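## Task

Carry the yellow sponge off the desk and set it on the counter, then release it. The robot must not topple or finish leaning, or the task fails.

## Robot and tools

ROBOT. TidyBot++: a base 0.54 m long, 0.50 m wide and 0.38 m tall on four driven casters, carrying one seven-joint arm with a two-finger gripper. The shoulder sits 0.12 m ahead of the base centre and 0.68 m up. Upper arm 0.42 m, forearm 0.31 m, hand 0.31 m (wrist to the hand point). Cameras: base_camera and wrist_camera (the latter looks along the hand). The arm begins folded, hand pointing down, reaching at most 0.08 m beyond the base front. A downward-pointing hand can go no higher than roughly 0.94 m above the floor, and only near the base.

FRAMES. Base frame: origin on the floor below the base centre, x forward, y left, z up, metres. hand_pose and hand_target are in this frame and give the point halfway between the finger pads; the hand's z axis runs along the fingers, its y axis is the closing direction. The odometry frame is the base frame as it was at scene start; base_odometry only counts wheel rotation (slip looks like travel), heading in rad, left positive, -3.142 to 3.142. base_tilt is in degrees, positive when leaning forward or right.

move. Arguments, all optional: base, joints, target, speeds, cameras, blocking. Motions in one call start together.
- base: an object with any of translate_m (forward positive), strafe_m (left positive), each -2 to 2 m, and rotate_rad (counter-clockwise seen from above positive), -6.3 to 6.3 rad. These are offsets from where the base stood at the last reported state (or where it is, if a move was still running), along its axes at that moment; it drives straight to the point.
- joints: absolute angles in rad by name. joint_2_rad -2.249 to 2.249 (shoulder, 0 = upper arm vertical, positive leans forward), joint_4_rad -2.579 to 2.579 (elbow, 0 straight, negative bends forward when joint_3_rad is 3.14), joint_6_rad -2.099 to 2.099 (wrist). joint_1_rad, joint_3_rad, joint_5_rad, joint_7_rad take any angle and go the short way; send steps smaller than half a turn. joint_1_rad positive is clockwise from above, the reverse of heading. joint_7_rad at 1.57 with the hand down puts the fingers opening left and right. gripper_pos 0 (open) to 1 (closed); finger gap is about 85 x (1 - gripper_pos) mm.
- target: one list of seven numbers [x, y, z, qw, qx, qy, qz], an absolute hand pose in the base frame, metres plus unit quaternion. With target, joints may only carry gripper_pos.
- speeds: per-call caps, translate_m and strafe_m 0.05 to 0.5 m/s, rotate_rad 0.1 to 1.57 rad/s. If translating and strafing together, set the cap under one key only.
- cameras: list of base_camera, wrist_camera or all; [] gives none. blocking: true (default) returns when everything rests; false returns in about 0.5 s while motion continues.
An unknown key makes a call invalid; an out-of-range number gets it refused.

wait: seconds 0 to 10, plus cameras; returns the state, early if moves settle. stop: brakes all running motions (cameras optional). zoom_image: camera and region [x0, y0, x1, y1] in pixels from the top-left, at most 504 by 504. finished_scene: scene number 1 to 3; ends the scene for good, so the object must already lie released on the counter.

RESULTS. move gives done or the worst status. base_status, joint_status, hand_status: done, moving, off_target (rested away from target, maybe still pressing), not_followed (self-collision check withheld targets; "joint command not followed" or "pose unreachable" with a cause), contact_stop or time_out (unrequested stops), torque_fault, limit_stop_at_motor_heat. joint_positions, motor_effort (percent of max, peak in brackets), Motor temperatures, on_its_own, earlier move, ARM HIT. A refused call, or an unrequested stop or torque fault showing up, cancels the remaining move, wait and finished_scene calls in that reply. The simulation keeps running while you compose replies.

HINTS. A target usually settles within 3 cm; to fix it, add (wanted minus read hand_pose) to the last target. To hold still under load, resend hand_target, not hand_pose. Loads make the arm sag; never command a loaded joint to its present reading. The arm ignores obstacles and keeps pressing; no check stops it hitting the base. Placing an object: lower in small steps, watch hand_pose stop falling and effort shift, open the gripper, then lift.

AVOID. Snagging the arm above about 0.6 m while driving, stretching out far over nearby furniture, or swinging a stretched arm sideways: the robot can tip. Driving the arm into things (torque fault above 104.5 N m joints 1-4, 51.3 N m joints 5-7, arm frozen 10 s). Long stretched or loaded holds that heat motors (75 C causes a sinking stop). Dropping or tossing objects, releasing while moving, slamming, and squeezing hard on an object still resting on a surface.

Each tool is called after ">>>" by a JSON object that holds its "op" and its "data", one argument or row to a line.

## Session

>>> {"op": "move", "data": {
  "joints": {"joint_2_rad": -0.5, "joint_4_rad": -1.7, "joint_6_rad": -0.75}
}}

>>> {"op": "move", "data": {
  "joints": {"joint_1_rad": -1.25},
  "cameras": ["wrist_camera"]
}}

>>> {"op": "move", "data": {
  "joints": {"joint_1_rad": -2.5},
  "cameras": ["wrist_camera"]
}}

>>> {"op": "move", "data": {
  "joints": {"joint_1_rad": 2.5},
  "cameras": ["wrist_camera"]
}}

>>> {"op": "move", "data": {
  "joints": {"joint_1_rad": 1.25},
  "cameras": ["wrist_camera"]
}}

Scene clock: 2.10 s.
Motor temperatures (°C): [27 31 27 27 32 39 39]
move: done
base_odometry: x=+0.000 y=+0.000 heading=+0.000
base_tilt: forward=-0.7 right=+0.1
base_status: not commanded
joint_positions: joint_1_rad=-0.043 joint_2_rad=-0.487 joint_3_rad=+3.187 joint_4_rad=-1.707 joint_5_rad=+0.048 joint_6_rad=-0.807 joint_7_rad=+1.620 gripper_pos=+0.000
joint_status: all done
motor_effort: joint_1_rad=+2(3) joint_2_rad=-2(6) joint_3_rad=+1(2) joint_4_rad=+21(21) joint_5_rad=-1(2) joint_6_rad=+8(8) joint_7_rad=+0(2)
hand_pose: x=+0.4974 y=-0.0158 z=+1.0242 quat_wxyz=(+0.027, +0.849, +0.021, +0.528) (m; base frame)
hand_target: x=+0.5000 y=-0.0158 z=+1.0498 quat_wxyz=(+0.027, +0.828, +0.021, +0.560) (m; base frame)
hand_status: not commanded
pictures: base_camera, wrist_camera
Images, in order (width x height): base_camera 644x364, wrist_camera 644x476.

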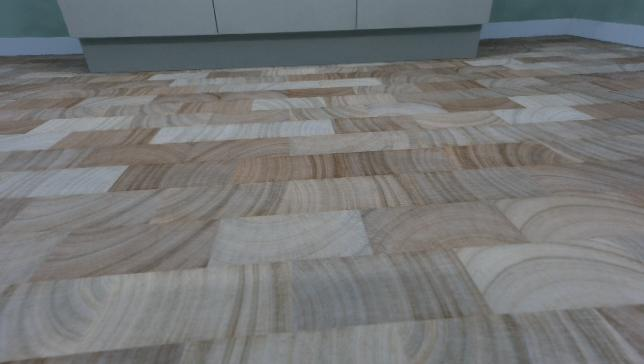

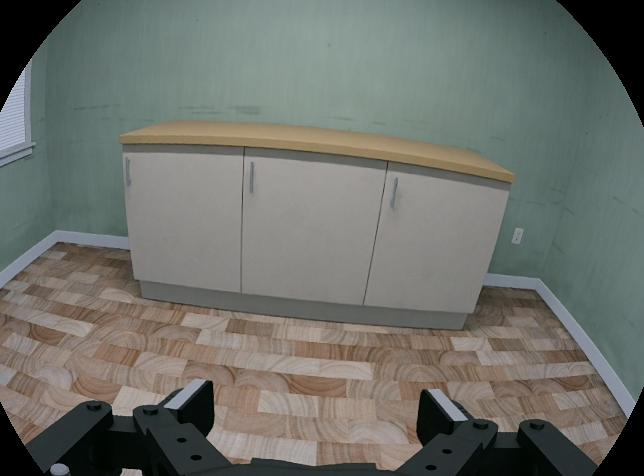

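Scene clock: 4.57 s.
Motor temperatures (°C): [27 31 27 27 32 39 39]
move: done
base_odometry: x=+0.000 y=+0.000 heading=+0.000
base_tilt: forward=-0.7 right=+0.1
base_status: not commanded
joint_positions: joint_1_rad=-1.233 joint_2_rad=-0.487 joint_3_rad=+3.187 joint_4_rad=-1.707 joint_5_rad=+0.048 joint_6_rad=-0.805 joint_7_rad=+1.620 gripper_pos=+0.000
joint_status: all done
motor_effort: joint_1_rad=+2(4) joint_2_rad=-2(3) joint_3_rad=+0(2) joint_4_rad=+21(21) joint_5_rad=+0(2) joint_6_rad=+8(9) joint_7_rad=+1(1)
hand_pose: x=+0.2743 y=+0.3458 z=+1.0248 quat_wxyz=(-0.274, +0.690, +0.493, +0.453) (m; base frame)
hand_target: x=+0.2693 y=+0.3505 z=+1.0498 quat_wxyz=(-0.296, +0.670, +0.487, +0.477) (m; base frame)
hand_status: not commanded
pictures: wrist_camera
Images, in order (width x height): wrist_camera 644x476.

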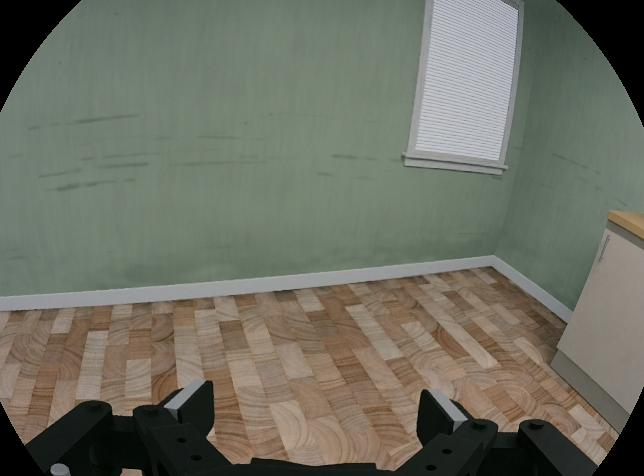

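Scene clock: 7.10 s.
Motor temperatures (°C): [27 31 27 27 32 39 39]
move: done
base_odometry: x=+0.000 y=+0.000 heading=+0.000
base_tilt: forward=-0.7 right=+0.1
base_status: not commanded
joint_positions: joint_1_rad=-2.483 joint_2_rad=-0.487 joint_3_rad=+3.187 joint_4_rad=-1.707 joint_5_rad=+0.048 joint_6_rad=-0.805 joint_7_rad=+1.620 gripper_pos=+0.000
joint_status: all done
motor_effort: joint_1_rad=+2(4) joint_2_rad=-2(3) joint_3_rad=+1(2) joint_4_rad=+21(21) joint_5_rad=-1(2) joint_6_rad=+8(9) joint_7_rad=+1(1)
hand_pose: x=-0.1603 y=+0.2564 z=+1.0249 quat_wxyz=(-0.487, +0.271, +0.804, +0.207) (m; base frame)
hand_target: x=-0.1663 y=+0.2531 z=+1.0498 quat_wxyz=(-0.519, +0.258, +0.787, +0.214) (m; base frame)
hand_status: not commanded
pictures: wrist_camera
Images, in order (width x height): wrist_camera 644x476.

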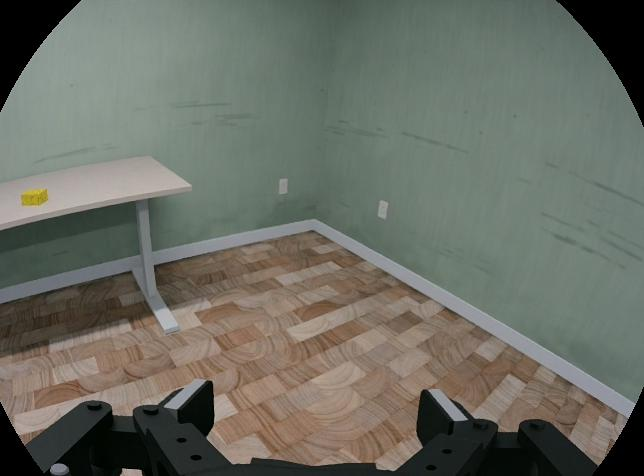

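Scene clock: 9.67 s.
Motor temperatures (°C): [27 31 27 27 32 40 39]
move: done
base_odometry: x=+0.000 y=+0.000 heading=+0.000
base_tilt: forward=-0.7 right=+0.0
base_status: not commanded
joint_positions: joint_1_rad=-3.766 joint_2_rad=-0.487 joint_3_rad=+3.187 joint_4_rad=-1.707 joint_5_rad=+0.048 joint_6_rad=-0.805 joint_7_rad=+1.620 gripper_pos=+0.000
joint_status: all done
motor_effort: joint_1_rad=+2(3) joint_2_rad=-2(3) joint_3_rad=+1(2) joint_4_rad=+21(21) joint_5_rad=+0(1) joint_6_rad=+8(9) joint_7_rad=+0(1)
hand_pose: x=-0.2061 y=-0.1951 z=+1.0249 quat_wxyz=(-0.514, -0.264, +0.806, -0.126) (m; base frame)
hand_target: x=-0.2046 y=-0.2017 z=+1.0498 quat_wxyz=(-0.544, -0.264, +0.785, -0.139) (m; base frame)
hand_status: not commanded
pictures: wrist_camera
Images, in order (width x height): wrist_camera 644x476.

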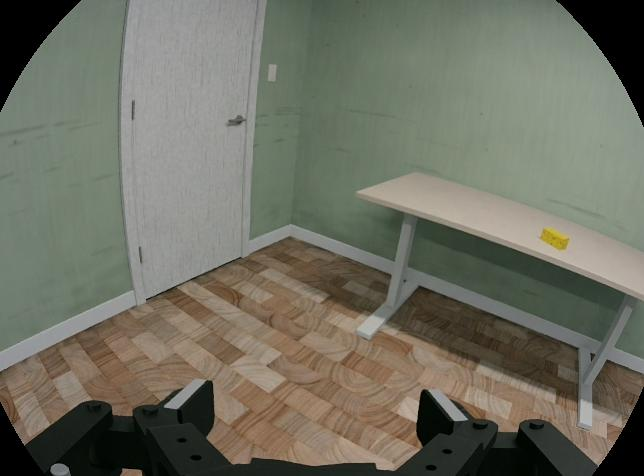

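Scene clock: 12.20 s.
Motor temperatures (°C): [27 31 27 27 32 40 39]
move: done
base_odometry: x=+0.000 y=+0.000 heading=+0.000
base_tilt: forward=-0.7 right=+0.1
base_status: not commanded
joint_positions: joint_1_rad=-5.016 joint_2_rad=-0.487 joint_3_rad=+3.187 joint_4_rad=-1.707 joint_5_rad=+0.048 joint_6_rad=-0.805 joint_7_rad=+1.620 gripper_pos=+0.000
joint_status: all done
motor_effort: joint_1_rad=+1(4) joint_2_rad=-2(3) joint_3_rad=+1(2) joint_4_rad=+21(21) joint_5_rad=-1(2) joint_6_rad=+8(8) joint_7_rad=+1(1)
hand_pose: x=+0.2016 y=-0.3700 z=+1.0249 quat_wxyz=(-0.343, -0.686, +0.500, -0.403) (m; base frame)
hand_target: x=+0.2084 y=-0.3707 z=+1.0498 quat_wxyz=(-0.359, -0.673, +0.482, -0.431) (m; base frame)
hand_status: not commanded
pictures: wrist_camera
Images, in order (width x height): wrist_camera 644x476.

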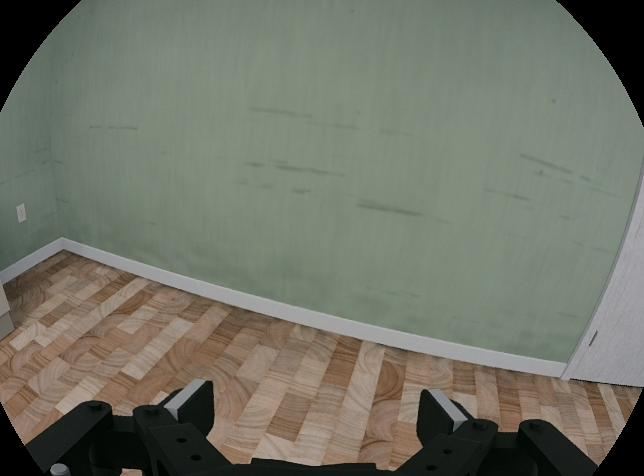

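>>> {"op": "move", "data": {
  "joints": {"joint_1_rad": 0.0},
  "base": {"rotate_rad": 3.14, "translate_m": -0.5}
}}

Scene clock: 24.17 s.
Motor temperatures (°C): [27 31 27 27 32 40 39]
move: done
base_odometry: x=-0.500 y=+0.000 heading=+3.139
base_tilt: forward=-0.7 right=+0.1
base_status: done
joint_positions: joint_1_rad=-6.272 joint_2_rad=-0.488 joint_3_rad=+3.186 joint_4_rad=-1.707 joint_5_rad=+0.048 joint_6_rad=-0.802 joint_7_rad=+1.620 gripper_pos=+0.000
joint_status: all done
motor_effort: joint_1_rad=+3(4) joint_2_rad=-2(5) joint_3_rad=+1(3) joint_4_rad=+21(21) joint_5_rad=-1(2) joint_6_rad=+8(8) joint_7_rad=+1(2)
hand_pose: x=+0.4964 y=-0.0357 z=+1.0261 quat_wxyz=(-0.041, -0.847, +0.001, -0.530) (m; base frame)
hand_target: x=+0.4990 y=-0.0321 z=+1.0498 quat_wxyz=(-0.039, -0.828, -0.003, -0.560) (m; base frame)
hand_status: not commanded
pictures: base_camera, wrist_camera
Images, in order (width x height): base_camera 644x364, wrist_camera 644x476.

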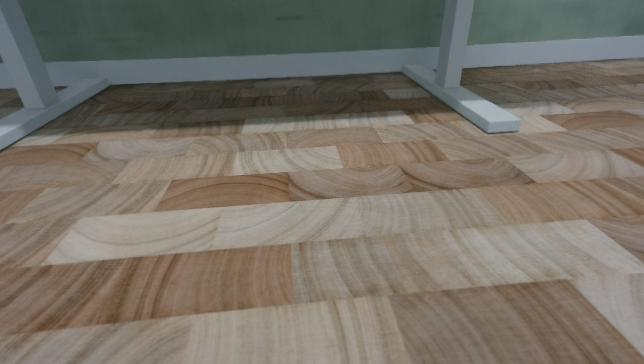

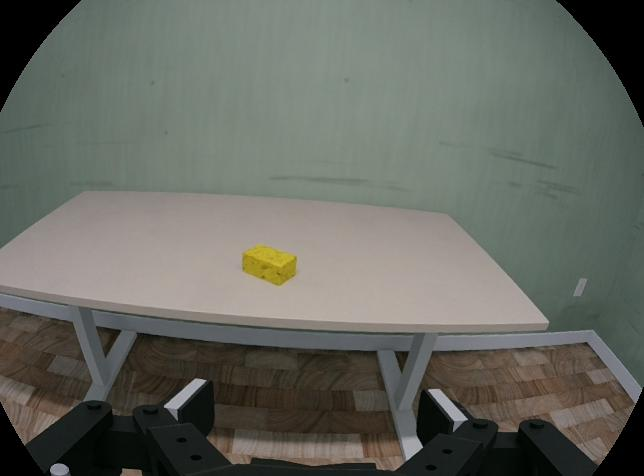

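>>> {"op": "move", "data": {
  "joints": {"joint_1_rad": 0.0, "joint_2_rad": -0.3, "joint_3_rad": 3.12, "joint_4_rad": -1.5, "joint_5_rad": -0.03, "joint_6_rad": -1.55, "joint_7_rad": 1.55},
  "base": {"translate_m": 0.5, "strafe_m": 0.04}
}}

Scene clock: 28.03 s.
Motor temperatures (°C): [27 31 27 27 32 40 39]
move: done
base_odometry: x=-1.000 y=-0.039 heading=+3.140
base_tilt: forward=-0.7 right=+0.1
base_status: done
joint_positions: joint_1_rad=-6.272 joint_2_rad=-0.301 joint_3_rad=+3.132 joint_4_rad=-1.510 joint_5_rad=+0.022 joint_6_rad=-1.487 joint_7_rad=+1.598 gripper_pos=+0.000
joint_status: all done
motor_effort: joint_1_rad=+2(3) joint_2_rad=-6(9) joint_3_rad=+1(2) joint_4_rad=+18(22) joint_5_rad=-1(2) joint_6_rad=+4(9) joint_7_rad=+0(1)
hand_pose: x=+0.4223 y=-0.0054 z=+0.9138 quat_wxyz=(-0.015, -0.975, -0.011, -0.220) (m; base frame)
hand_target: x=+0.4059 y=+0.0181 z=+0.9099 quat_wxyz=(+0.016, -0.981, -0.003, -0.194) (m; base frame)
hand_status: not commanded
pictures: base_camera, wrist_camera
Images, in order (width x height): base_camera 644x364, wrist_camera 644x476.

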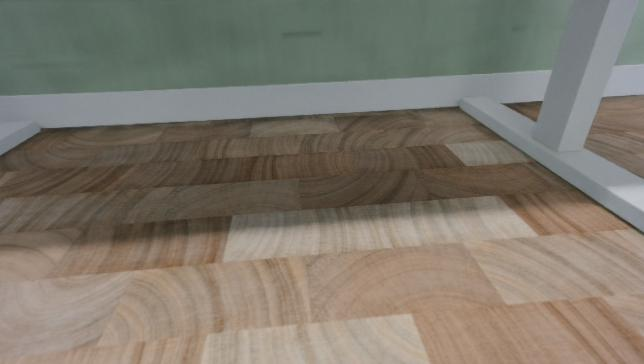

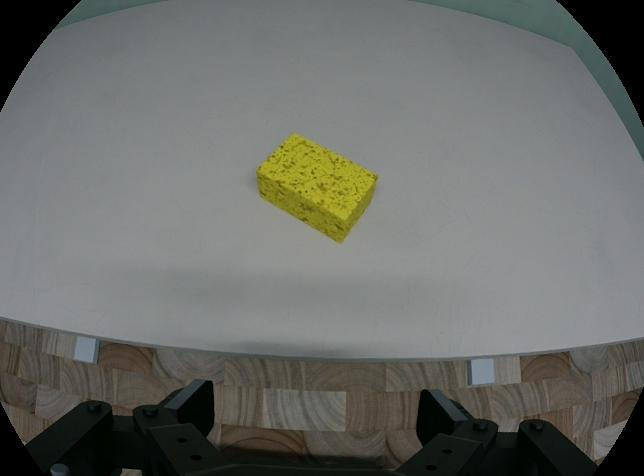

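>>> {"op": "move", "data": {
  "target": [0.61, 0.0, 0.86, 0, 0.879, 0.477, 0],
  "cameras": ["wrist_camera"]
}}

Scene clock: 31.90 s.
Motor temperatures (°C): [27 31 27 27 32 40 39]
move: done
base_odometry: x=-1.000 y=-0.039 heading=+3.140
base_tilt: forward=-0.6 right=+0.1
base_status: not commanded
joint_positions: joint_1_rad=-6.253 joint_2_rad=+0.499 joint_3_rad=+3.043 joint_4_rad=-0.695 joint_5_rad=+0.022 joint_6_rad=-1.899 joint_7_rad=+2.486 gripper_pos=+0.000
joint_status: not commanded
motor_effort: joint_1_rad=+2(3) joint_2_rad=-32(33) joint_3_rad=+0(2) joint_4_rad=+16(18) joint_5_rad=-1(2) joint_6_rad=+1(5) joint_7_rad=+0(1)
hand_pose: x=+0.6264 y=+0.0153 z=+0.8575 quat_wxyz=(+0.002, -0.886, -0.463, -0.029) (m; base frame)
hand_target: x=+0.6100 y=+0.0000 z=+0.8600 quat_wxyz=(+0.000, -0.879, -0.477, +0.000) (m; base frame)
hand_status: done (0.023 m and 3.8 deg from the pose sent, 0.195 m and 60.8 deg at the start)
pictures: wrist_camera
Images, in order (width x height): wrist_camera 644x476.

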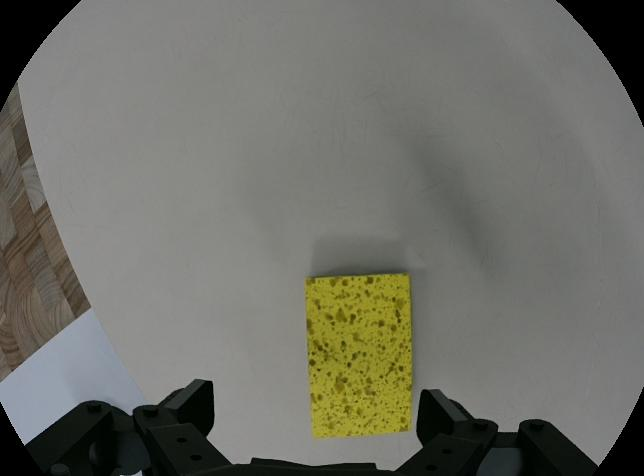

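>>> {"op": "move", "data": {
  "target": [0.635, -0.021, 0.80, 0, 0.872, 0.489, 0],
  "cameras": ["wrist_camera"]
}}

Scene clock: 34.50 s.
Motor temperatures (°C): [27 31 27 27 32 40 39]
move: done
base_odometry: x=-1.000 y=-0.039 heading=+3.140
base_tilt: forward=-0.7 right=+0.0
base_status: not commanded
joint_positions: joint_1_rad=-6.197 joint_2_rad=+0.524 joint_3_rad=+3.029 joint_4_rad=-0.827 joint_5_rad=+0.022 joint_6_rad=-1.831 joint_7_rad=+2.547 gripper_pos=+0.000
joint_status: not commanded
motor_effort: joint_1_rad=+3(4) joint_2_rad=-33(34) joint_3_rad=+0(1) joint_4_rad=+16(17) joint_5_rad=-1(2) joint_6_rad=+0(1) joint_7_rad=+1(1)
hand_pose: x=+0.6224 y=-0.0060 z=+0.8055 quat_wxyz=(+0.024, -0.881, -0.472, +0.008) (m; base frame)
hand_target: x=+0.6350 y=-0.0210 z=+0.8000 quat_wxyz=(+0.000, -0.872, -0.489, +0.000) (m; base frame)
hand_status: done (0.020 m and 3.7 deg from the pose sent, 0.069 m and 4.8 deg at the start)
pictures: wrist_camera
Images, in order (width x height): wrist_camera 644x476.

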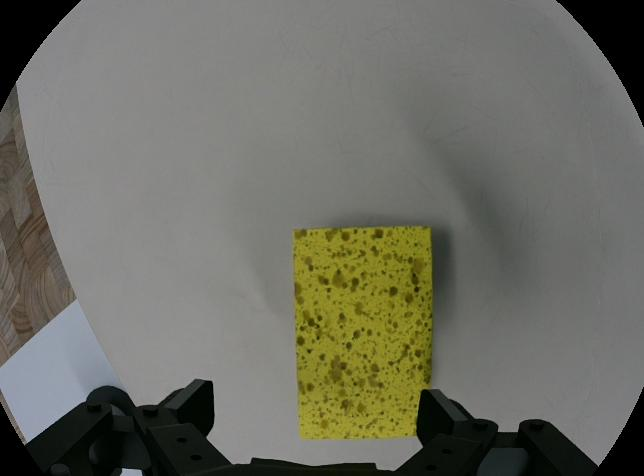

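>>> {"op": "move", "data": {
  "target": [0.662, -0.019, 0.79, 0, 0.872, 0.489, 0],
  "cameras": ["wrist_camera"]
}}

Scene clock: 37.03 s.
Motor temperatures (°C): [27 31 27 27 32 40 39]
move: done
base_odometry: x=-1.000 y=-0.039 heading=+3.140
base_tilt: forward=-0.6 right=+0.0
base_status: not commanded
joint_positions: joint_1_rad=-6.197 joint_2_rad=+0.601 joint_3_rad=+3.029 joint_4_rad=-0.746 joint_5_rad=+0.022 joint_6_rad=-1.831 joint_7_rad=+2.548 gripper_pos=+0.000
joint_status: not commanded
motor_effort: joint_1_rad=+1(3) joint_2_rad=-35(37) joint_3_rad=-1(1) joint_4_rad=+16(17) joint_5_rad=-1(2) joint_6_rad=+0(1) joint_7_rad=+0(1)
hand_pose: x=+0.6510 y=-0.0080 z=+0.7894 quat_wxyz=(+0.027, -0.882, -0.471, +0.005) (m; base frame)
hand_target: x=+0.6620 y=-0.0190 z=+0.7900 quat_wxyz=(+0.000, -0.872, -0.489, +0.000) (m; base frame)
hand_status: done (0.016 m and 3.9 deg from the pose sent, 0.044 m and 3.7 deg at the start)
pictures: wrist_camera
Images, in order (width x height): wrist_camera 644x476.

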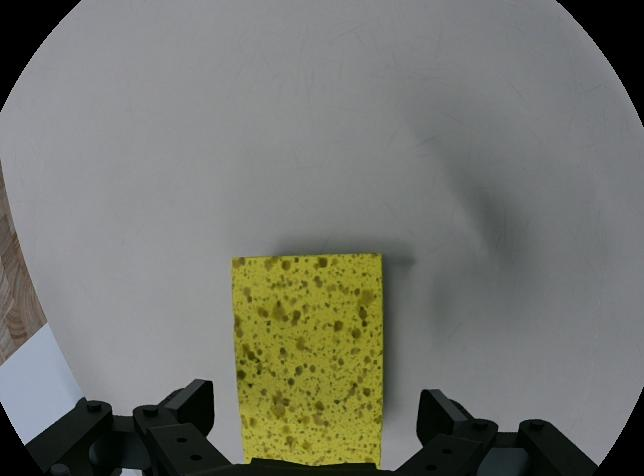

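>>> {"op": "move", "data": {
  "target": [0.664, -0.012, 0.768, 0, 0.872, 0.489, 0],
  "cameras": ["wrist_camera"]
}}

Scene clock: 38.87 s.
Motor temperatures (°C): [27 31 27 27 32 40 39]
move: done
base_odometry: x=-1.000 y=-0.039 heading=+3.140
base_tilt: forward=-0.6 right=+0.1
base_status: not commanded
joint_positions: joint_1_rad=-6.197 joint_2_rad=+0.602 joint_3_rad=+3.027 joint_4_rad=-0.809 joint_5_rad=+0.022 joint_6_rad=-1.783 joint_7_rad=+2.548 gripper_pos=+0.000
joint_status: not commanded
motor_effort: joint_1_rad=+3(3) joint_2_rad=-35(36) joint_3_rad=-1(1) joint_4_rad=+16(17) joint_5_rad=-1(2) joint_6_rad=+0(0) joint_7_rad=+0(1)
hand_pose: x=+0.6501 y=-0.0063 z=+0.7698 quat_wxyz=(+0.031, -0.881, -0.472, +0.012) (m; base frame)
hand_target: x=+0.6640 y=-0.0120 z=+0.7680 quat_wxyz=(+0.000, -0.872, -0.489, +0.000) (m; base frame)
hand_status: done (0.015 m and 4.4 deg from the pose sent, 0.025 m and 3.9 deg at the start)
pictures: wrist_camera
Images, in order (width x height): wrist_camera 644x476.

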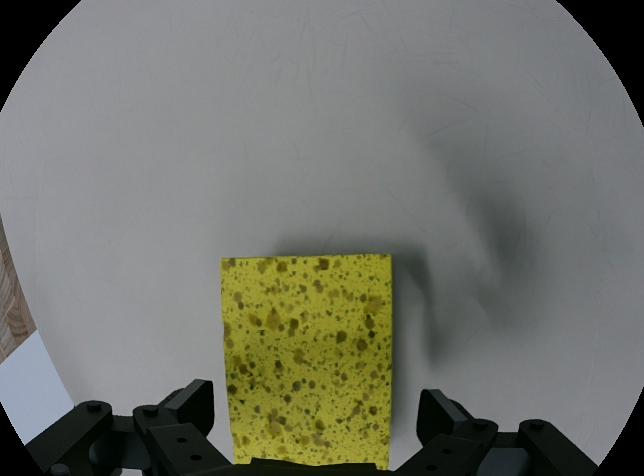

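>>> {"op": "move", "data": {
  "target": [0.668, -0.009, 0.745, 0, 0.872, 0.489, 0],
  "cameras": ["wrist_camera"]
}}

Scene clock: 40.40 s.
Motor temperatures (°C): [27 32 27 27 32 40 39]
move: done
base_odometry: x=-1.000 y=-0.039 heading=+3.140
base_tilt: forward=-0.6 right=+0.0
base_status: not commanded
joint_positions: joint_1_rad=-6.197 joint_2_rad=+0.605 joint_3_rad=+3.022 joint_4_rad=-0.874 joint_5_rad=+0.022 joint_6_rad=-1.716 joint_7_rad=+2.548 gripper_pos=+0.000
joint_status: not commanded
motor_effort: joint_1_rad=+2(3) joint_2_rad=-35(37) joint_3_rad=-1(1) joint_4_rad=+16(17) joint_5_rad=-1(3) joint_6_rad=+0(0) joint_7_rad=+0(1)
hand_pose: x=+0.6535 y=-0.0029 z=+0.7481 quat_wxyz=(+0.032, -0.880, -0.474, +0.011) (m; base frame)
hand_target: x=+0.6680 y=-0.0090 z=+0.7450 quat_wxyz=(+0.000, -0.872, -0.489, +0.000) (m; base frame)
hand_status: done (0.016 m and 4.3 deg from the pose sent, 0.031 m and 4.4 deg at the start)
pictures: wrist_camera
Images, in order (width x height): wrist_camera 644x476.

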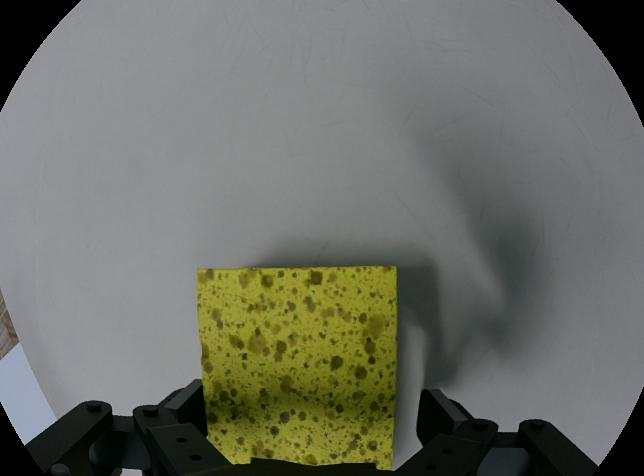

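>>> {"op": "move", "data": {
  "target": [0.664, -0.006, 0.738, 0, 0.872, 0.489, 0],
  "cameras": ["wrist_camera"]
}}

>>> {"op": "move", "data": {
  "joints": {"gripper_pos": 0.6},
  "cameras": ["wrist_camera"]
}}

Scene clock: 41.90 s.
Motor temperatures (°C): [27 32 27 27 32 39 39]
move: done
base_odometry: x=-1.000 y=-0.039 heading=+3.140
base_tilt: forward=-0.6 right=+0.1
base_status: not commanded
joint_positions: joint_1_rad=-6.197 joint_2_rad=+0.602 joint_3_rad=+3.018 joint_4_rad=-0.920 joint_5_rad=+0.022 joint_6_rad=-1.683 joint_7_rad=+2.548 gripper_pos=+0.000
joint_status: not commanded
motor_effort: joint_1_rad=+1(3) joint_2_rad=-35(37) joint_3_rad=-1(1) joint_4_rad=+16(17) joint_5_rad=-2(2) joint_6_rad=+0(0) joint_7_rad=+1(1)
hand_pose: x=+0.6502 y=-0.0006 z=+0.7353 quat_wxyz=(+0.035, -0.878, -0.476, +0.016) (m; base frame)
hand_target: x=+0.6640 y=-0.0060 z=+0.7380 quat_wxyz=(+0.000, -0.872, -0.489, +0.000) (m; base frame)
hand_status: done (0.015 m and 4.7 deg from the pose sent, 0.015 m and 4.3 deg at the start)
pictures: wrist_camera
Images, in order (width x height): wrist_camera 644x476.

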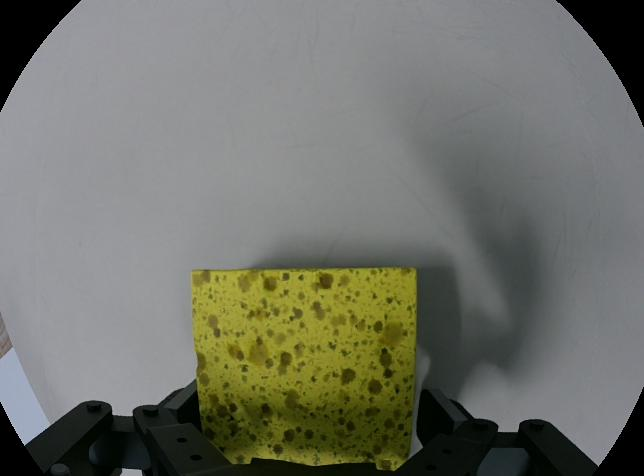

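Scene clock: 42.77 s.
Motor temperatures (°C): [27 32 27 27 32 39 39]
move: off_target
base_odometry: x=-1.000 y=-0.039 heading=+3.140
base_tilt: forward=-0.6 right=+0.0
base_status: not commanded
joint_positions: joint_1_rad=-6.197 joint_2_rad=+0.591 joint_3_rad=+3.018 joint_4_rad=-0.923 joint_5_rad=+0.024 joint_6_rad=-1.679 joint_7_rad=+2.548 gripper_pos=+0.319
joint_status: gripper_pos off_target (ended at +0.319, target +0.600)
motor_effort: joint_1_rad=+2(3) joint_2_rad=-34(35) joint_3_rad=-1(1) joint_4_rad=+16(16) joint_5_rad=-2(3) joint_6_rad=+0(2) joint_7_rad=+1(1)
hand_pose: x=+0.6498 y=-0.0007 z=+0.7403 quat_wxyz=(+0.031, -0.878, -0.477, +0.011) (m; base frame)
hand_target: x=+0.6640 y=-0.0060 z=+0.7380 quat_wxyz=(+0.000, -0.872, -0.489, +0.000) (m; base frame)
hand_status: not commanded
pictures: wrist_camera
Images, in order (width x height): wrist_camera 644x476.

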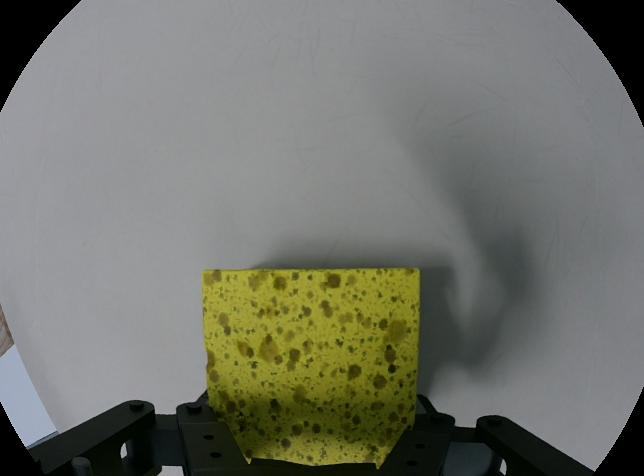

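>>> {"op": "move", "data": {
  "target": [0.63, -0.006, 0.85, 0, 0.872, 0.489, 0],
  "cameras": ["wrist_camera"]
}}

>>> {"op": "move", "data": {
  "joints": {"joint_1_rad": 0.0, "joint_2_rad": -0.45, "joint_3_rad": 3.12, "joint_4_rad": -1.6, "joint_5_rad": -0.03, "joint_6_rad": -1.1, "joint_7_rad": 1.55},
  "cameras": ["wrist_camera"]
}}

Scene clock: 45.03 s.
Motor temperatures (°C): [27 32 27 27 32 39 39]
move: done
base_odometry: x=-1.000 y=-0.039 heading=+3.140
base_tilt: forward=-0.6 right=+0.1
base_status: not commanded
joint_positions: joint_1_rad=-6.213 joint_2_rad=+0.571 joint_3_rad=+3.020 joint_4_rad=-0.627 joint_5_rad=+0.024 joint_6_rad=-1.906 joint_7_rad=+2.548 gripper_pos=+0.319
joint_status: not commanded
motor_effort: joint_1_rad=+2(3) joint_2_rad=-34(36) joint_3_rad=+0(1) joint_4_rad=+15(17) joint_5_rad=-2(2) joint_6_rad=+1(1) joint_7_rad=+1(1)
hand_pose: x=+0.6493 y=+0.0014 z=+0.8409 quat_wxyz=(+0.010, -0.877, -0.479, -0.028) (m; base frame)
hand_target: x=+0.6300 y=-0.0060 z=+0.8500 quat_wxyz=(+0.000, -0.872, -0.489, +0.000) (m; base frame)
hand_status: done (0.023 m and 3.6 deg from the pose sent, 0.112 m and 4.1 deg at the start)
pictures: wrist_camera
Images, in order (width x height): wrist_camera 644x476.

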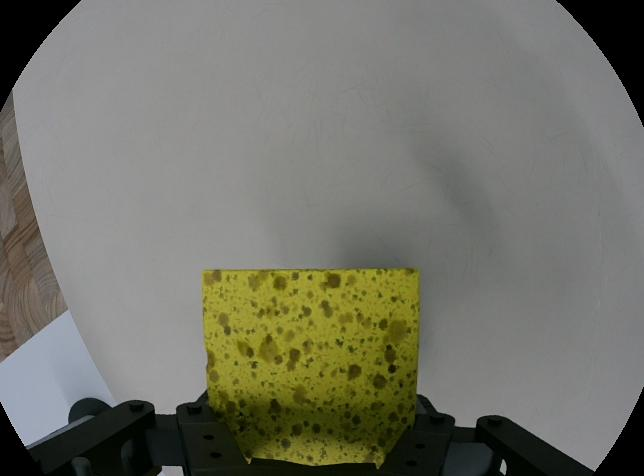

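Scene clock: 47.67 s.
Motor temperatures (°C): [27 32 27 27 32 39 39]
move: done
base_odometry: x=-1.000 y=-0.039 heading=+3.140
base_tilt: forward=-0.7 right=+0.0
base_status: not commanded
joint_positions: joint_1_rad=-6.265 joint_2_rad=-0.438 joint_3_rad=+3.106 joint_4_rad=-1.580 joint_5_rad=+0.023 joint_6_rad=-1.159 joint_7_rad=+1.601 gripper_pos=+0.319
joint_status: all done
motor_effort: joint_1_rad=+2(4) joint_2_rad=-3(36) joint_3_rad=+1(3) joint_4_rad=+20(20) joint_5_rad=+0(2) joint_6_rad=+7(8) joint_7_rad=+0(1)
hand_pose: x=+0.4580 y=+0.0040 z=+0.9853 quat_wxyz=(-0.022, -0.913, -0.023, -0.407) (m; base frame)
hand_target: x=+0.4646 y=+0.0193 z=+0.9934 quat_wxyz=(+0.019, -0.902, -0.001, -0.431) (m; base frame)
hand_status: not commanded
pictures: wrist_camera
Images, in order (width x height): wrist_camera 644x476.

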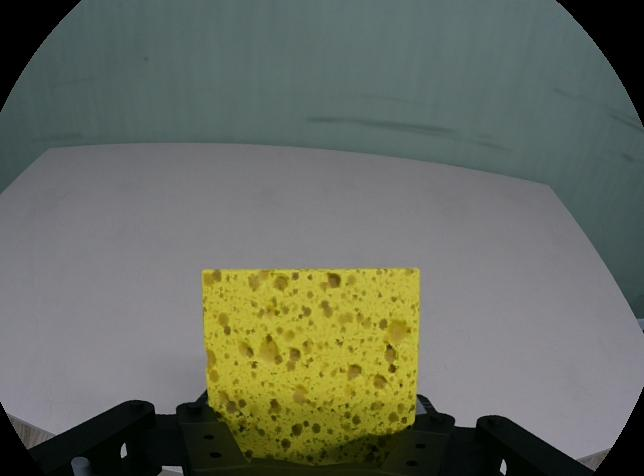

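>>> {"op": "move", "data": {
  "base": {"translate_m": -2.0, "rotate_rad": 3.14}
}}

Scene clock: 55.43 s.
Motor temperatures (°C): [27 32 27 27 32 40 39]
move: done
base_odometry: x=+1.000 y=-0.043 heading=-0.003
base_tilt: forward=-0.6 right=+0.0
base_status: done
joint_positions: joint_1_rad=-6.270 joint_2_rad=-0.445 joint_3_rad=+3.114 joint_4_rad=-1.582 joint_5_rad=+0.019 joint_6_rad=-1.153 joint_7_rad=+1.599 gripper_pos=+0.319
joint_status: not commanded
motor_effort: joint_1_rad=+2(3) joint_2_rad=-3(6) joint_3_rad=+1(3) joint_4_rad=+20(20) joint_5_rad=+0(2) joint_6_rad=+7(8) joint_7_rad=+1(1)
hand_pose: x=+0.4569 y=+0.0033 z=+0.9884 quat_wxyz=(-0.018, -0.910, -0.020, -0.413) (m; base frame)
hand_target: x=+0.4646 y=+0.0193 z=+0.9934 quat_wxyz=(+0.019, -0.902, -0.001, -0.431) (m; base frame)
hand_status: not commanded
pictures: base_camera, wrist_camera
Images, in order (width x height): base_camera 644x364, wrist_camera 644x476.

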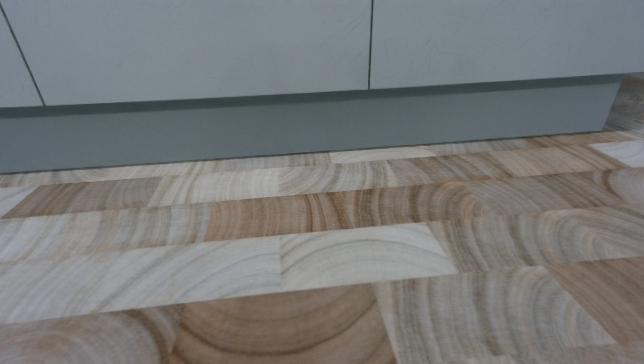

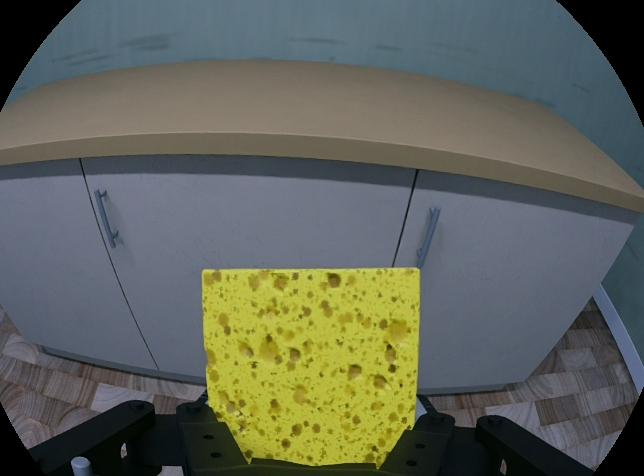

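>>> {"op": "move", "data": {
  "joints": {"joint_1_rad": 0.0, "joint_2_rad": 0.2, "joint_3_rad": 3.14, "joint_4_rad": -0.62, "joint_5_rad": -0.03, "joint_6_rad": -2.05, "joint_7_rad": 1.55},
  "base": {"translate_m": 0.25, "strafe_m": 0.1, "rotate_rad": 0.03}
}}

Scene clock: 59.33 s.
Motor temperatures (°C): [27 32 27 27 32 39 39]
move: done
base_odometry: x=+1.250 y=+0.057 heading=+0.028
base_tilt: forward=-0.6 right=+0.0
base_status: done
joint_positions: joint_1_rad=-6.271 joint_2_rad=+0.187 joint_3_rad=+3.126 joint_4_rad=-0.632 joint_5_rad=+0.018 joint_6_rad=-1.986 joint_7_rad=+1.599 gripper_pos=+0.319
joint_status: all done
motor_effort: joint_1_rad=+3(4) joint_2_rad=-20(21) joint_3_rad=+1(3) joint_4_rad=+14(22) joint_5_rad=+0(2) joint_6_rad=+3(8) joint_7_rad=+1(2)
hand_pose: x=+0.5293 y=-0.0036 z=+1.0163 quat_wxyz=(-0.008, -0.986, -0.010, -0.168) (m; base frame)
hand_target: x=+0.5158 y=+0.0102 z=+1.0089 quat_wxyz=(+0.014, -0.991, +0.001, -0.135) (m; base frame)
hand_status: not commanded
pictures: base_camera, wrist_camera
Images, in order (width x height): base_camera 644x364, wrist_camera 644x476.

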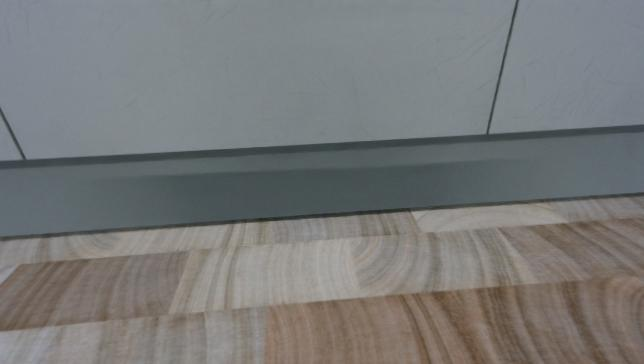

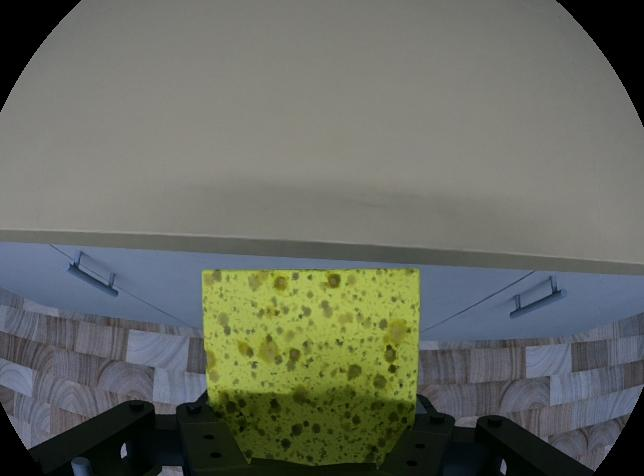

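>>> {"op": "move", "data": {
  "base": {"translate_m": 0.26},
  "cameras": ["wrist_camera"]
}}

>>> {"op": "move", "data": {
  "target": [0.58, 0.0, 0.96, 0, 0.999, 0, 0.04],
  "cameras": ["wrist_camera"]
}}

Scene clock: 62.10 s.
Motor temperatures (°C): [27 32 27 27 32 39 39]
move: done
base_odometry: x=+1.510 y=+0.064 heading=+0.028
base_tilt: forward=-0.6 right=+0.0
base_status: done
joint_positions: joint_1_rad=-6.271 joint_2_rad=+0.208 joint_3_rad=+3.127 joint_4_rad=-0.630 joint_5_rad=+0.018 joint_6_rad=-1.992 joint_7_rad=+1.599 gripper_pos=+0.319
joint_status: not commanded
motor_effort: joint_1_rad=+0(3) joint_2_rad=-21(24) joint_3_rad=+1(2) joint_4_rad=+14(15) joint_5_rad=-2(2) joint_6_rad=+3(4) joint_7_rad=+0(1)
hand_pose: x=+0.5348 y=-0.0038 z=+1.0076 quat_wxyz=(-0.008, -0.988, -0.010, -0.155) (m; base frame)
hand_target: x=+0.5158 y=+0.0102 z=+1.0089 quat_wxyz=(+0.014, -0.991, +0.001, -0.135) (m; base frame)
hand_status: not commanded
pictures: wrist_camera
Images, in order (width x height): wrist_camera 644x476.

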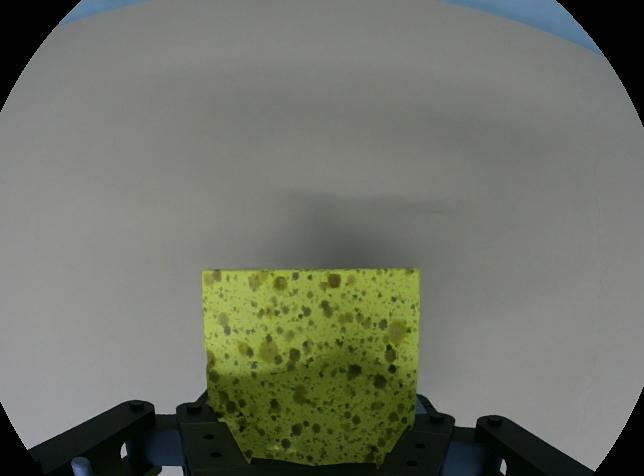

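Scene clock: 72.60 s.
Motor temperatures (°C): [27 32 27 27 32 39 39]
move: time_out
base_odometry: x=+1.510 y=+0.064 heading=+0.028
base_tilt: forward=-0.6 right=+0.1
base_status: not commanded
joint_positions: joint_1_rad=-6.269 joint_2_rad=+0.582 joint_3_rad=+3.175 joint_4_rad=-0.096 joint_5_rad=+0.009 joint_6_rad=-1.998 joint_7_rad=+1.590 gripper_pos=+0.319
joint_status: not commanded
motor_effort: joint_1_rad=+2(3) joint_2_rad=-32(38) joint_3_rad=+1(1) joint_4_rad=+13(15) joint_5_rad=-1(2) joint_6_rad=+4(6) joint_7_rad=+0(1)
hand_pose: x=+0.6871 y=-0.0191 z=+1.0000 quat_wxyz=(-0.020, -0.973, +0.011, -0.230) (m; base frame)
hand_target: x=+0.6854 y=-0.0191 z=+1.0016 quat_wxyz=(-0.019, -0.973, +0.011, -0.231) (m; base frame)
hand_status: time_out (0.116 m and 22.2 deg from the pose sent, 0.066 m and 13.3 deg at the start; a joint's target at an end of its range on 300 of 300 steps)
pictures: wrist_camera
Images, in order (width x height): wrist_camera 644x476.

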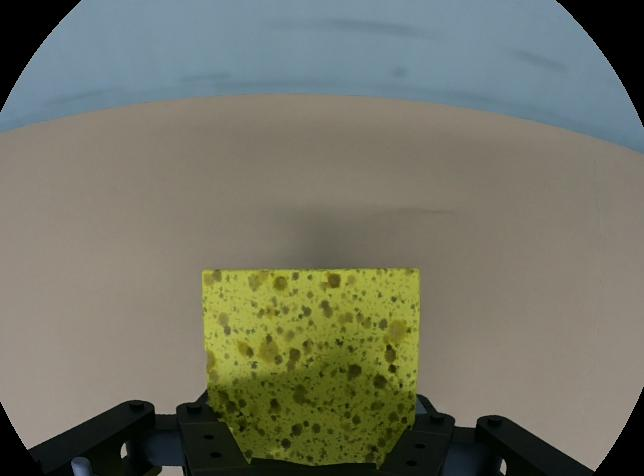

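>>> {"op": "move", "data": {
  "joints": {"joint_1_rad": 0.0, "joint_2_rad": 0.34, "joint_3_rad": 3.15, "joint_4_rad": -0.62, "joint_5_rad": -0.03, "joint_6_rad": -2.05, "joint_7_rad": 1.55},
  "cameras": ["wrist_camera"]
}}

Scene clock: 74.93 s.
Motor temperatures (°C): [27 32 27 27 32 39 39]
move: done
base_odometry: x=+1.510 y=+0.064 heading=+0.028
base_tilt: forward=-0.6 right=+0.1
base_status: not commanded
joint_positions: joint_1_rad=-6.269 joint_2_rad=+0.359 joint_3_rad=+3.164 joint_4_rad=-0.600 joint_5_rad=+0.009 joint_6_rad=-1.998 joint_7_rad=+1.590 gripper_pos=+0.319
joint_status: all done
motor_effort: joint_1_rad=+1(4) joint_2_rad=-26(33) joint_3_rad=+1(3) joint_4_rad=+15(15) joint_5_rad=+0(2) joint_6_rad=+2(5) joint_7_rad=+1(2)
hand_pose: x=+0.5813 y=-0.0151 z=+0.9499 quat_wxyz=(-0.010, -0.996, +0.009, -0.091) (m; base frame)
hand_target: x=+0.5578 y=+0.0069 z=+0.9502 quat_wxyz=(+0.012, -0.998, +0.006, -0.066) (m; base frame)
hand_status: not commanded
pictures: wrist_camera
Images, in order (width x height): wrist_camera 644x476.

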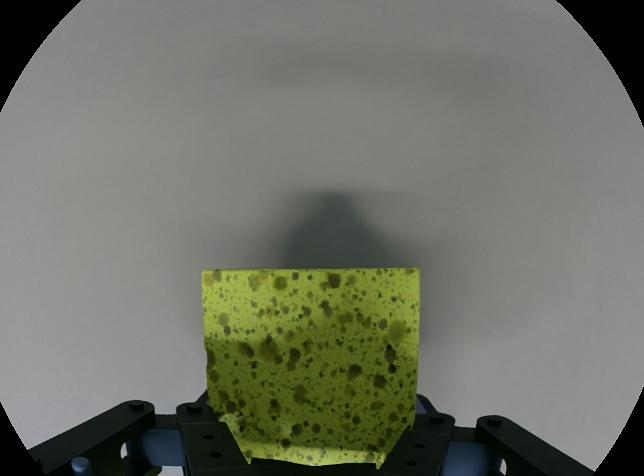

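>>> {"op": "move", "data": {
  "joints": {"joint_2_rad": 0.355, "joint_4_rad": -0.655, "joint_6_rad": -2.09},
  "cameras": ["wrist_camera"]
}}

Scene clock: 76.73 s.
Motor temperatures (°C): [27 32 27 27 32 39 39]
move: done
base_odometry: x=+1.510 y=+0.064 heading=+0.028
base_tilt: forward=-0.6 right=+0.1
base_status: not commanded
joint_positions: joint_1_rad=-6.269 joint_2_rad=+0.359 joint_3_rad=+3.164 joint_4_rad=-0.640 joint_5_rad=+0.009 joint_6_rad=-2.033 joint_7_rad=+1.590 gripper_pos=+0.319
joint_status: all done
joint sent to its limit — joint_6_rad, lower limit.
motor_effort: joint_1_rad=+3(3) joint_2_rad=-25(28) joint_3_rad=+0(2) joint_4_rad=+14(16) joint_5_rad=+0(1) joint_6_rad=+1(2) joint_7_rad=+0(1)
hand_pose: x=+0.5653 y=-0.0146 z=+0.9363 quat_wxyz=(-0.009, -0.998, +0.009, -0.055) (m; base frame)
hand_target: x=+0.5449 y=+0.0068 z=+0.9326 quat_wxyz=(+0.012, -1.000, +0.007, -0.021) (m; base frame)
hand_status: not commanded
pictures: wrist_camera
Images, in order (width x height): wrist_camera 644x476.

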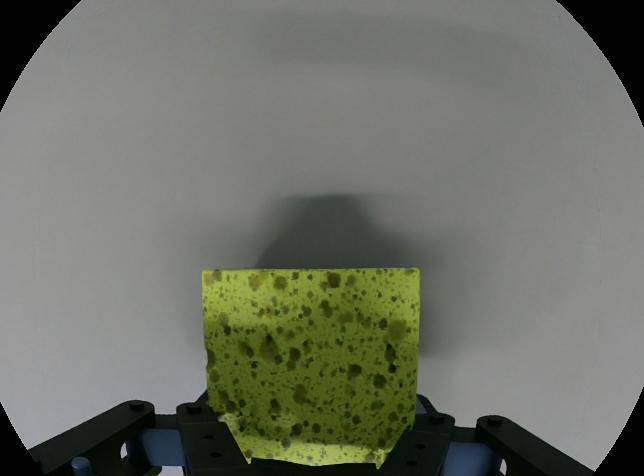

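>>> {"op": "move", "data": {
  "joints": {"joint_2_rad": 0.375, "joint_4_rad": -0.675, "joint_6_rad": -2.09},
  "cameras": ["wrist_camera"]
}}

>>> {"op": "move", "data": {
  "joints": {"joint_2_rad": 0.395, "joint_4_rad": -0.695, "joint_6_rad": -2.09},
  "cameras": ["wrist_camera"]
}}

Scene clock: 78.10 s.
Motor temperatures (°C): [27 32 27 27 32 39 39]
move: done
base_odometry: x=+1.510 y=+0.064 heading=+0.028
base_tilt: forward=-0.6 right=+0.1
base_status: not commanded
joint_positions: joint_1_rad=-6.269 joint_2_rad=+0.358 joint_3_rad=+3.164 joint_4_rad=-0.648 joint_5_rad=+0.009 joint_6_rad=-2.033 joint_7_rad=+1.590 gripper_pos=+0.319
joint_status: all done
joint sent to its limit — joint_6_rad, lower limit.
motor_effort: joint_1_rad=+1(3) joint_2_rad=-21(26) joint_3_rad=+1(1) joint_4_rad=+10(14) joint_5_rad=-1(1) joint_6_rad=-1(2) joint_7_rad=+1(1)
hand_pose: x=+0.5637 y=-0.0145 z=+0.9347 quat_wxyz=(-0.009, -0.999, +0.009, -0.051) (m; base frame)
hand_target: x=+0.5468 y=+0.0068 z=+0.9185 quat_wxyz=(+0.011, -1.000, +0.007, -0.001) (m; base frame)
hand_status: not commanded
pictures: wrist_camera
Images, in order (width x height): wrist_camera 644x476.

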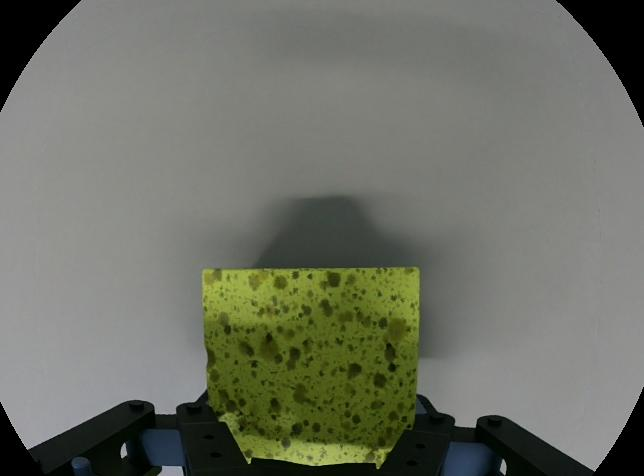

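Scene clock: 78.67 s.
Motor temperatures (°C): [27 32 27 27 32 39 39]
move: off_target
base_odometry: x=+1.510 y=+0.064 heading=+0.028
base_tilt: forward=-0.6 right=+0.1
base_status: not commanded
joint_positions: joint_1_rad=-6.269 joint_2_rad=+0.358 joint_3_rad=+3.164 joint_4_rad=-0.651 joint_5_rad=+0.009 joint_6_rad=-2.033 joint_7_rad=+1.590 gripper_pos=+0.319
joint_status: joint_4_rad off_target (ended at -0.651, target -0.695); the others done
joint sent to its limit — joint_6_rad, lower limit.
motor_effort: joint_1_rad=+1(2) joint_2_rad=-19(22) joint_3_rad=+0(1) joint_4_rad=+7(11) joint_5_rad=+0(1) joint_6_rad=-2(3) joint_7_rad=+0(1)
hand_pose: x=+0.5633 y=-0.0145 z=+0.9338 quat_wxyz=(-0.009, -0.999, +0.009, -0.050) (m; base frame)
hand_target: x=+0.5482 y=+0.0068 z=+0.9045 quat_wxyz=(+0.011, -1.000, +0.007, +0.019) (m; base frame)
hand_status: not commanded
pictures: wrist_camera
Images, in order (width x height): wrist_camera 644x476.

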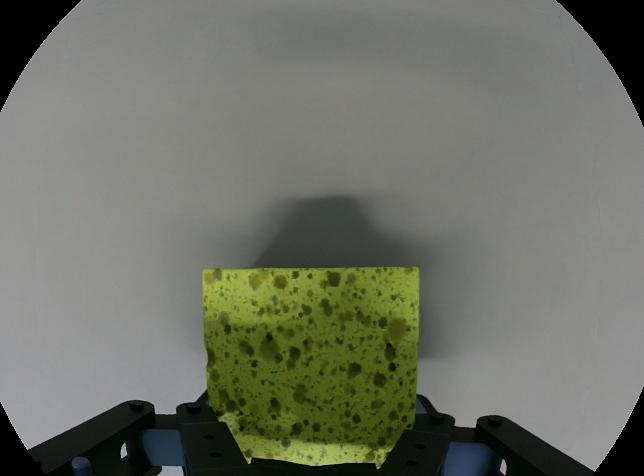

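In contact. Relax the push and open.

>>> {"op": "move", "data": {
  "joints": {"joint_2_rad": 0.36, "joint_4_rad": -0.66, "joint_6_rad": -2.09},
  "cameras": []
}}

>>> {"op": "move", "data": {
  "joints": {"gripper_pos": 0.0},
  "cameras": ["wrist_camera"]
}}

>>> {"op": "move", "data": {
  "joints": {"joint_2_rad": 0.15, "joint_4_rad": -0.66},
  "cameras": ["wrist_camera"]
}}

Scene clock: 80.00 s.
Motor temperatures (°C): [27 32 27 27 32 39 39]
move: done
base_odometry: x=+1.510 y=+0.064 heading=+0.028
base_tilt: forward=-0.6 right=+0.1
base_status: not commanded
joint_positions: joint_1_rad=-6.269 joint_2_rad=+0.356 joint_3_rad=+3.164 joint_4_rad=-0.649 joint_5_rad=+0.009 joint_6_rad=-2.041 joint_7_rad=+1.590 gripper_pos=+0.319
joint_status: all done
joint sent to its limit — joint_6_rad, lower limit.
motor_effort: joint_1_rad=+3(3) joint_2_rad=-24(25) joint_3_rad=+1(1) joint_4_rad=+12(13) joint_5_rad=-1(1) joint_6_rad=+0(3) joint_7_rad=+0(2)
hand_pose: x=+0.5606 y=-0.0144 z=+0.9349 quat_wxyz=(-0.009, -0.999, +0.009, -0.048) (m; base frame)
hand_target: x=+0.5454 y=+0.0068 z=+0.9290 quat_wxyz=(+0.012, -1.000, +0.007, -0.016) (m; base frame)
hand_status: not commanded
pictures: none
No camera images: "cameras" was empty.

Scene clock: 80.87 s.
Motor temperatures (°C): [27 32 27 27 32 39 39]
move: done
base_odometry: x=+1.510 y=+0.064 heading=+0.028
base_tilt: forward=-0.6 right=+0.1
base_status: not commanded
joint_positions: joint_1_rad=-6.269 joint_2_rad=+0.356 joint_3_rad=+3.164 joint_4_rad=-0.650 joint_5_rad=+0.009 joint_6_rad=-2.041 joint_7_rad=+1.590 gripper_pos=+0.000
joint_status: all done
motor_effort: joint_1_rad=+3(3) joint_2_rad=-26(27) joint_3_rad=+1(1) joint_4_rad=+14(15) joint_5_rad=-1(1) joint_6_rad=+2(2) joint_7_rad=+1(1)
hand_pose: x=+0.5606 y=-0.0144 z=+0.9342 quat_wxyz=(-0.009, -0.999, +0.009, -0.047) (m; base frame)
hand_target: x=+0.5454 y=+0.0068 z=+0.9290 quat_wxyz=(+0.012, -1.000, +0.007, -0.016) (m; base frame)
hand_status: not commanded
pictures: wrist_camera
Images, in order (width x height): wrist_camera 644x476.

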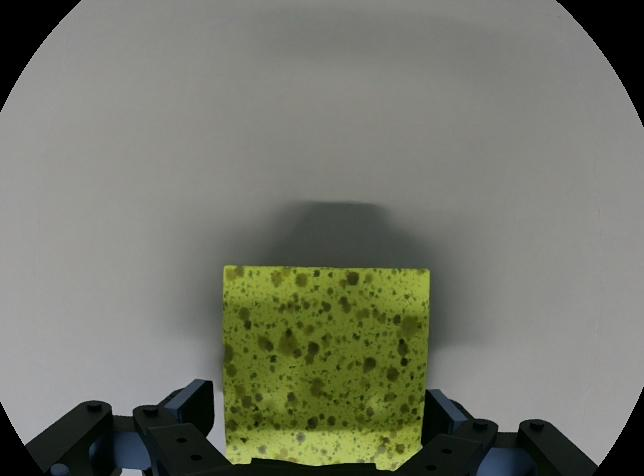

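Scene clock: 82.33 s.
Motor temperatures (°C): [27 32 27 27 32 39 39]
move: done
base_odometry: x=+1.510 y=+0.064 heading=+0.028
base_tilt: forward=-0.7 right=+0.1
base_status: not commanded
joint_positions: joint_1_rad=-6.269 joint_2_rad=+0.148 joint_3_rad=+3.163 joint_4_rad=-0.651 joint_5_rad=+0.009 joint_6_rad=-2.041 joint_7_rad=+1.590 gripper_pos=+0.000
joint_status: all done
motor_effort: joint_1_rad=+1(3) joint_2_rad=-17(29) joint_3_rad=+1(2) joint_4_rad=+14(16) joint_5_rad=+0(1) joint_6_rad=+3(4) joint_7_rad=+1(1)
hand_pose: x=+0.4988 y=-0.0135 z=+1.0202 quat_wxyz=(-0.009, -0.989, +0.010, -0.150) (m; base frame)
hand_target: x=+0.4845 y=+0.0068 z=+1.0125 quat_wxyz=(+0.012, -0.993, +0.005, -0.121) (m; base frame)
hand_status: not commanded
pictures: wrist_camera
Images, in order (width x height): wrist_camera 644x476.

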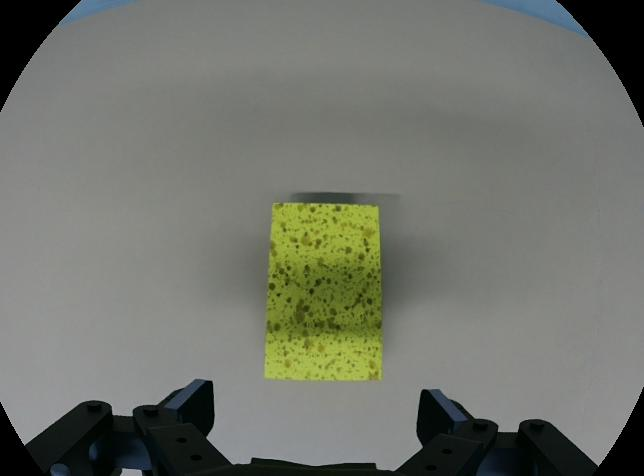

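>>> {"op": "finished_scene", "data": {
  "scene": 3
}}

The scene is finished: the task was done.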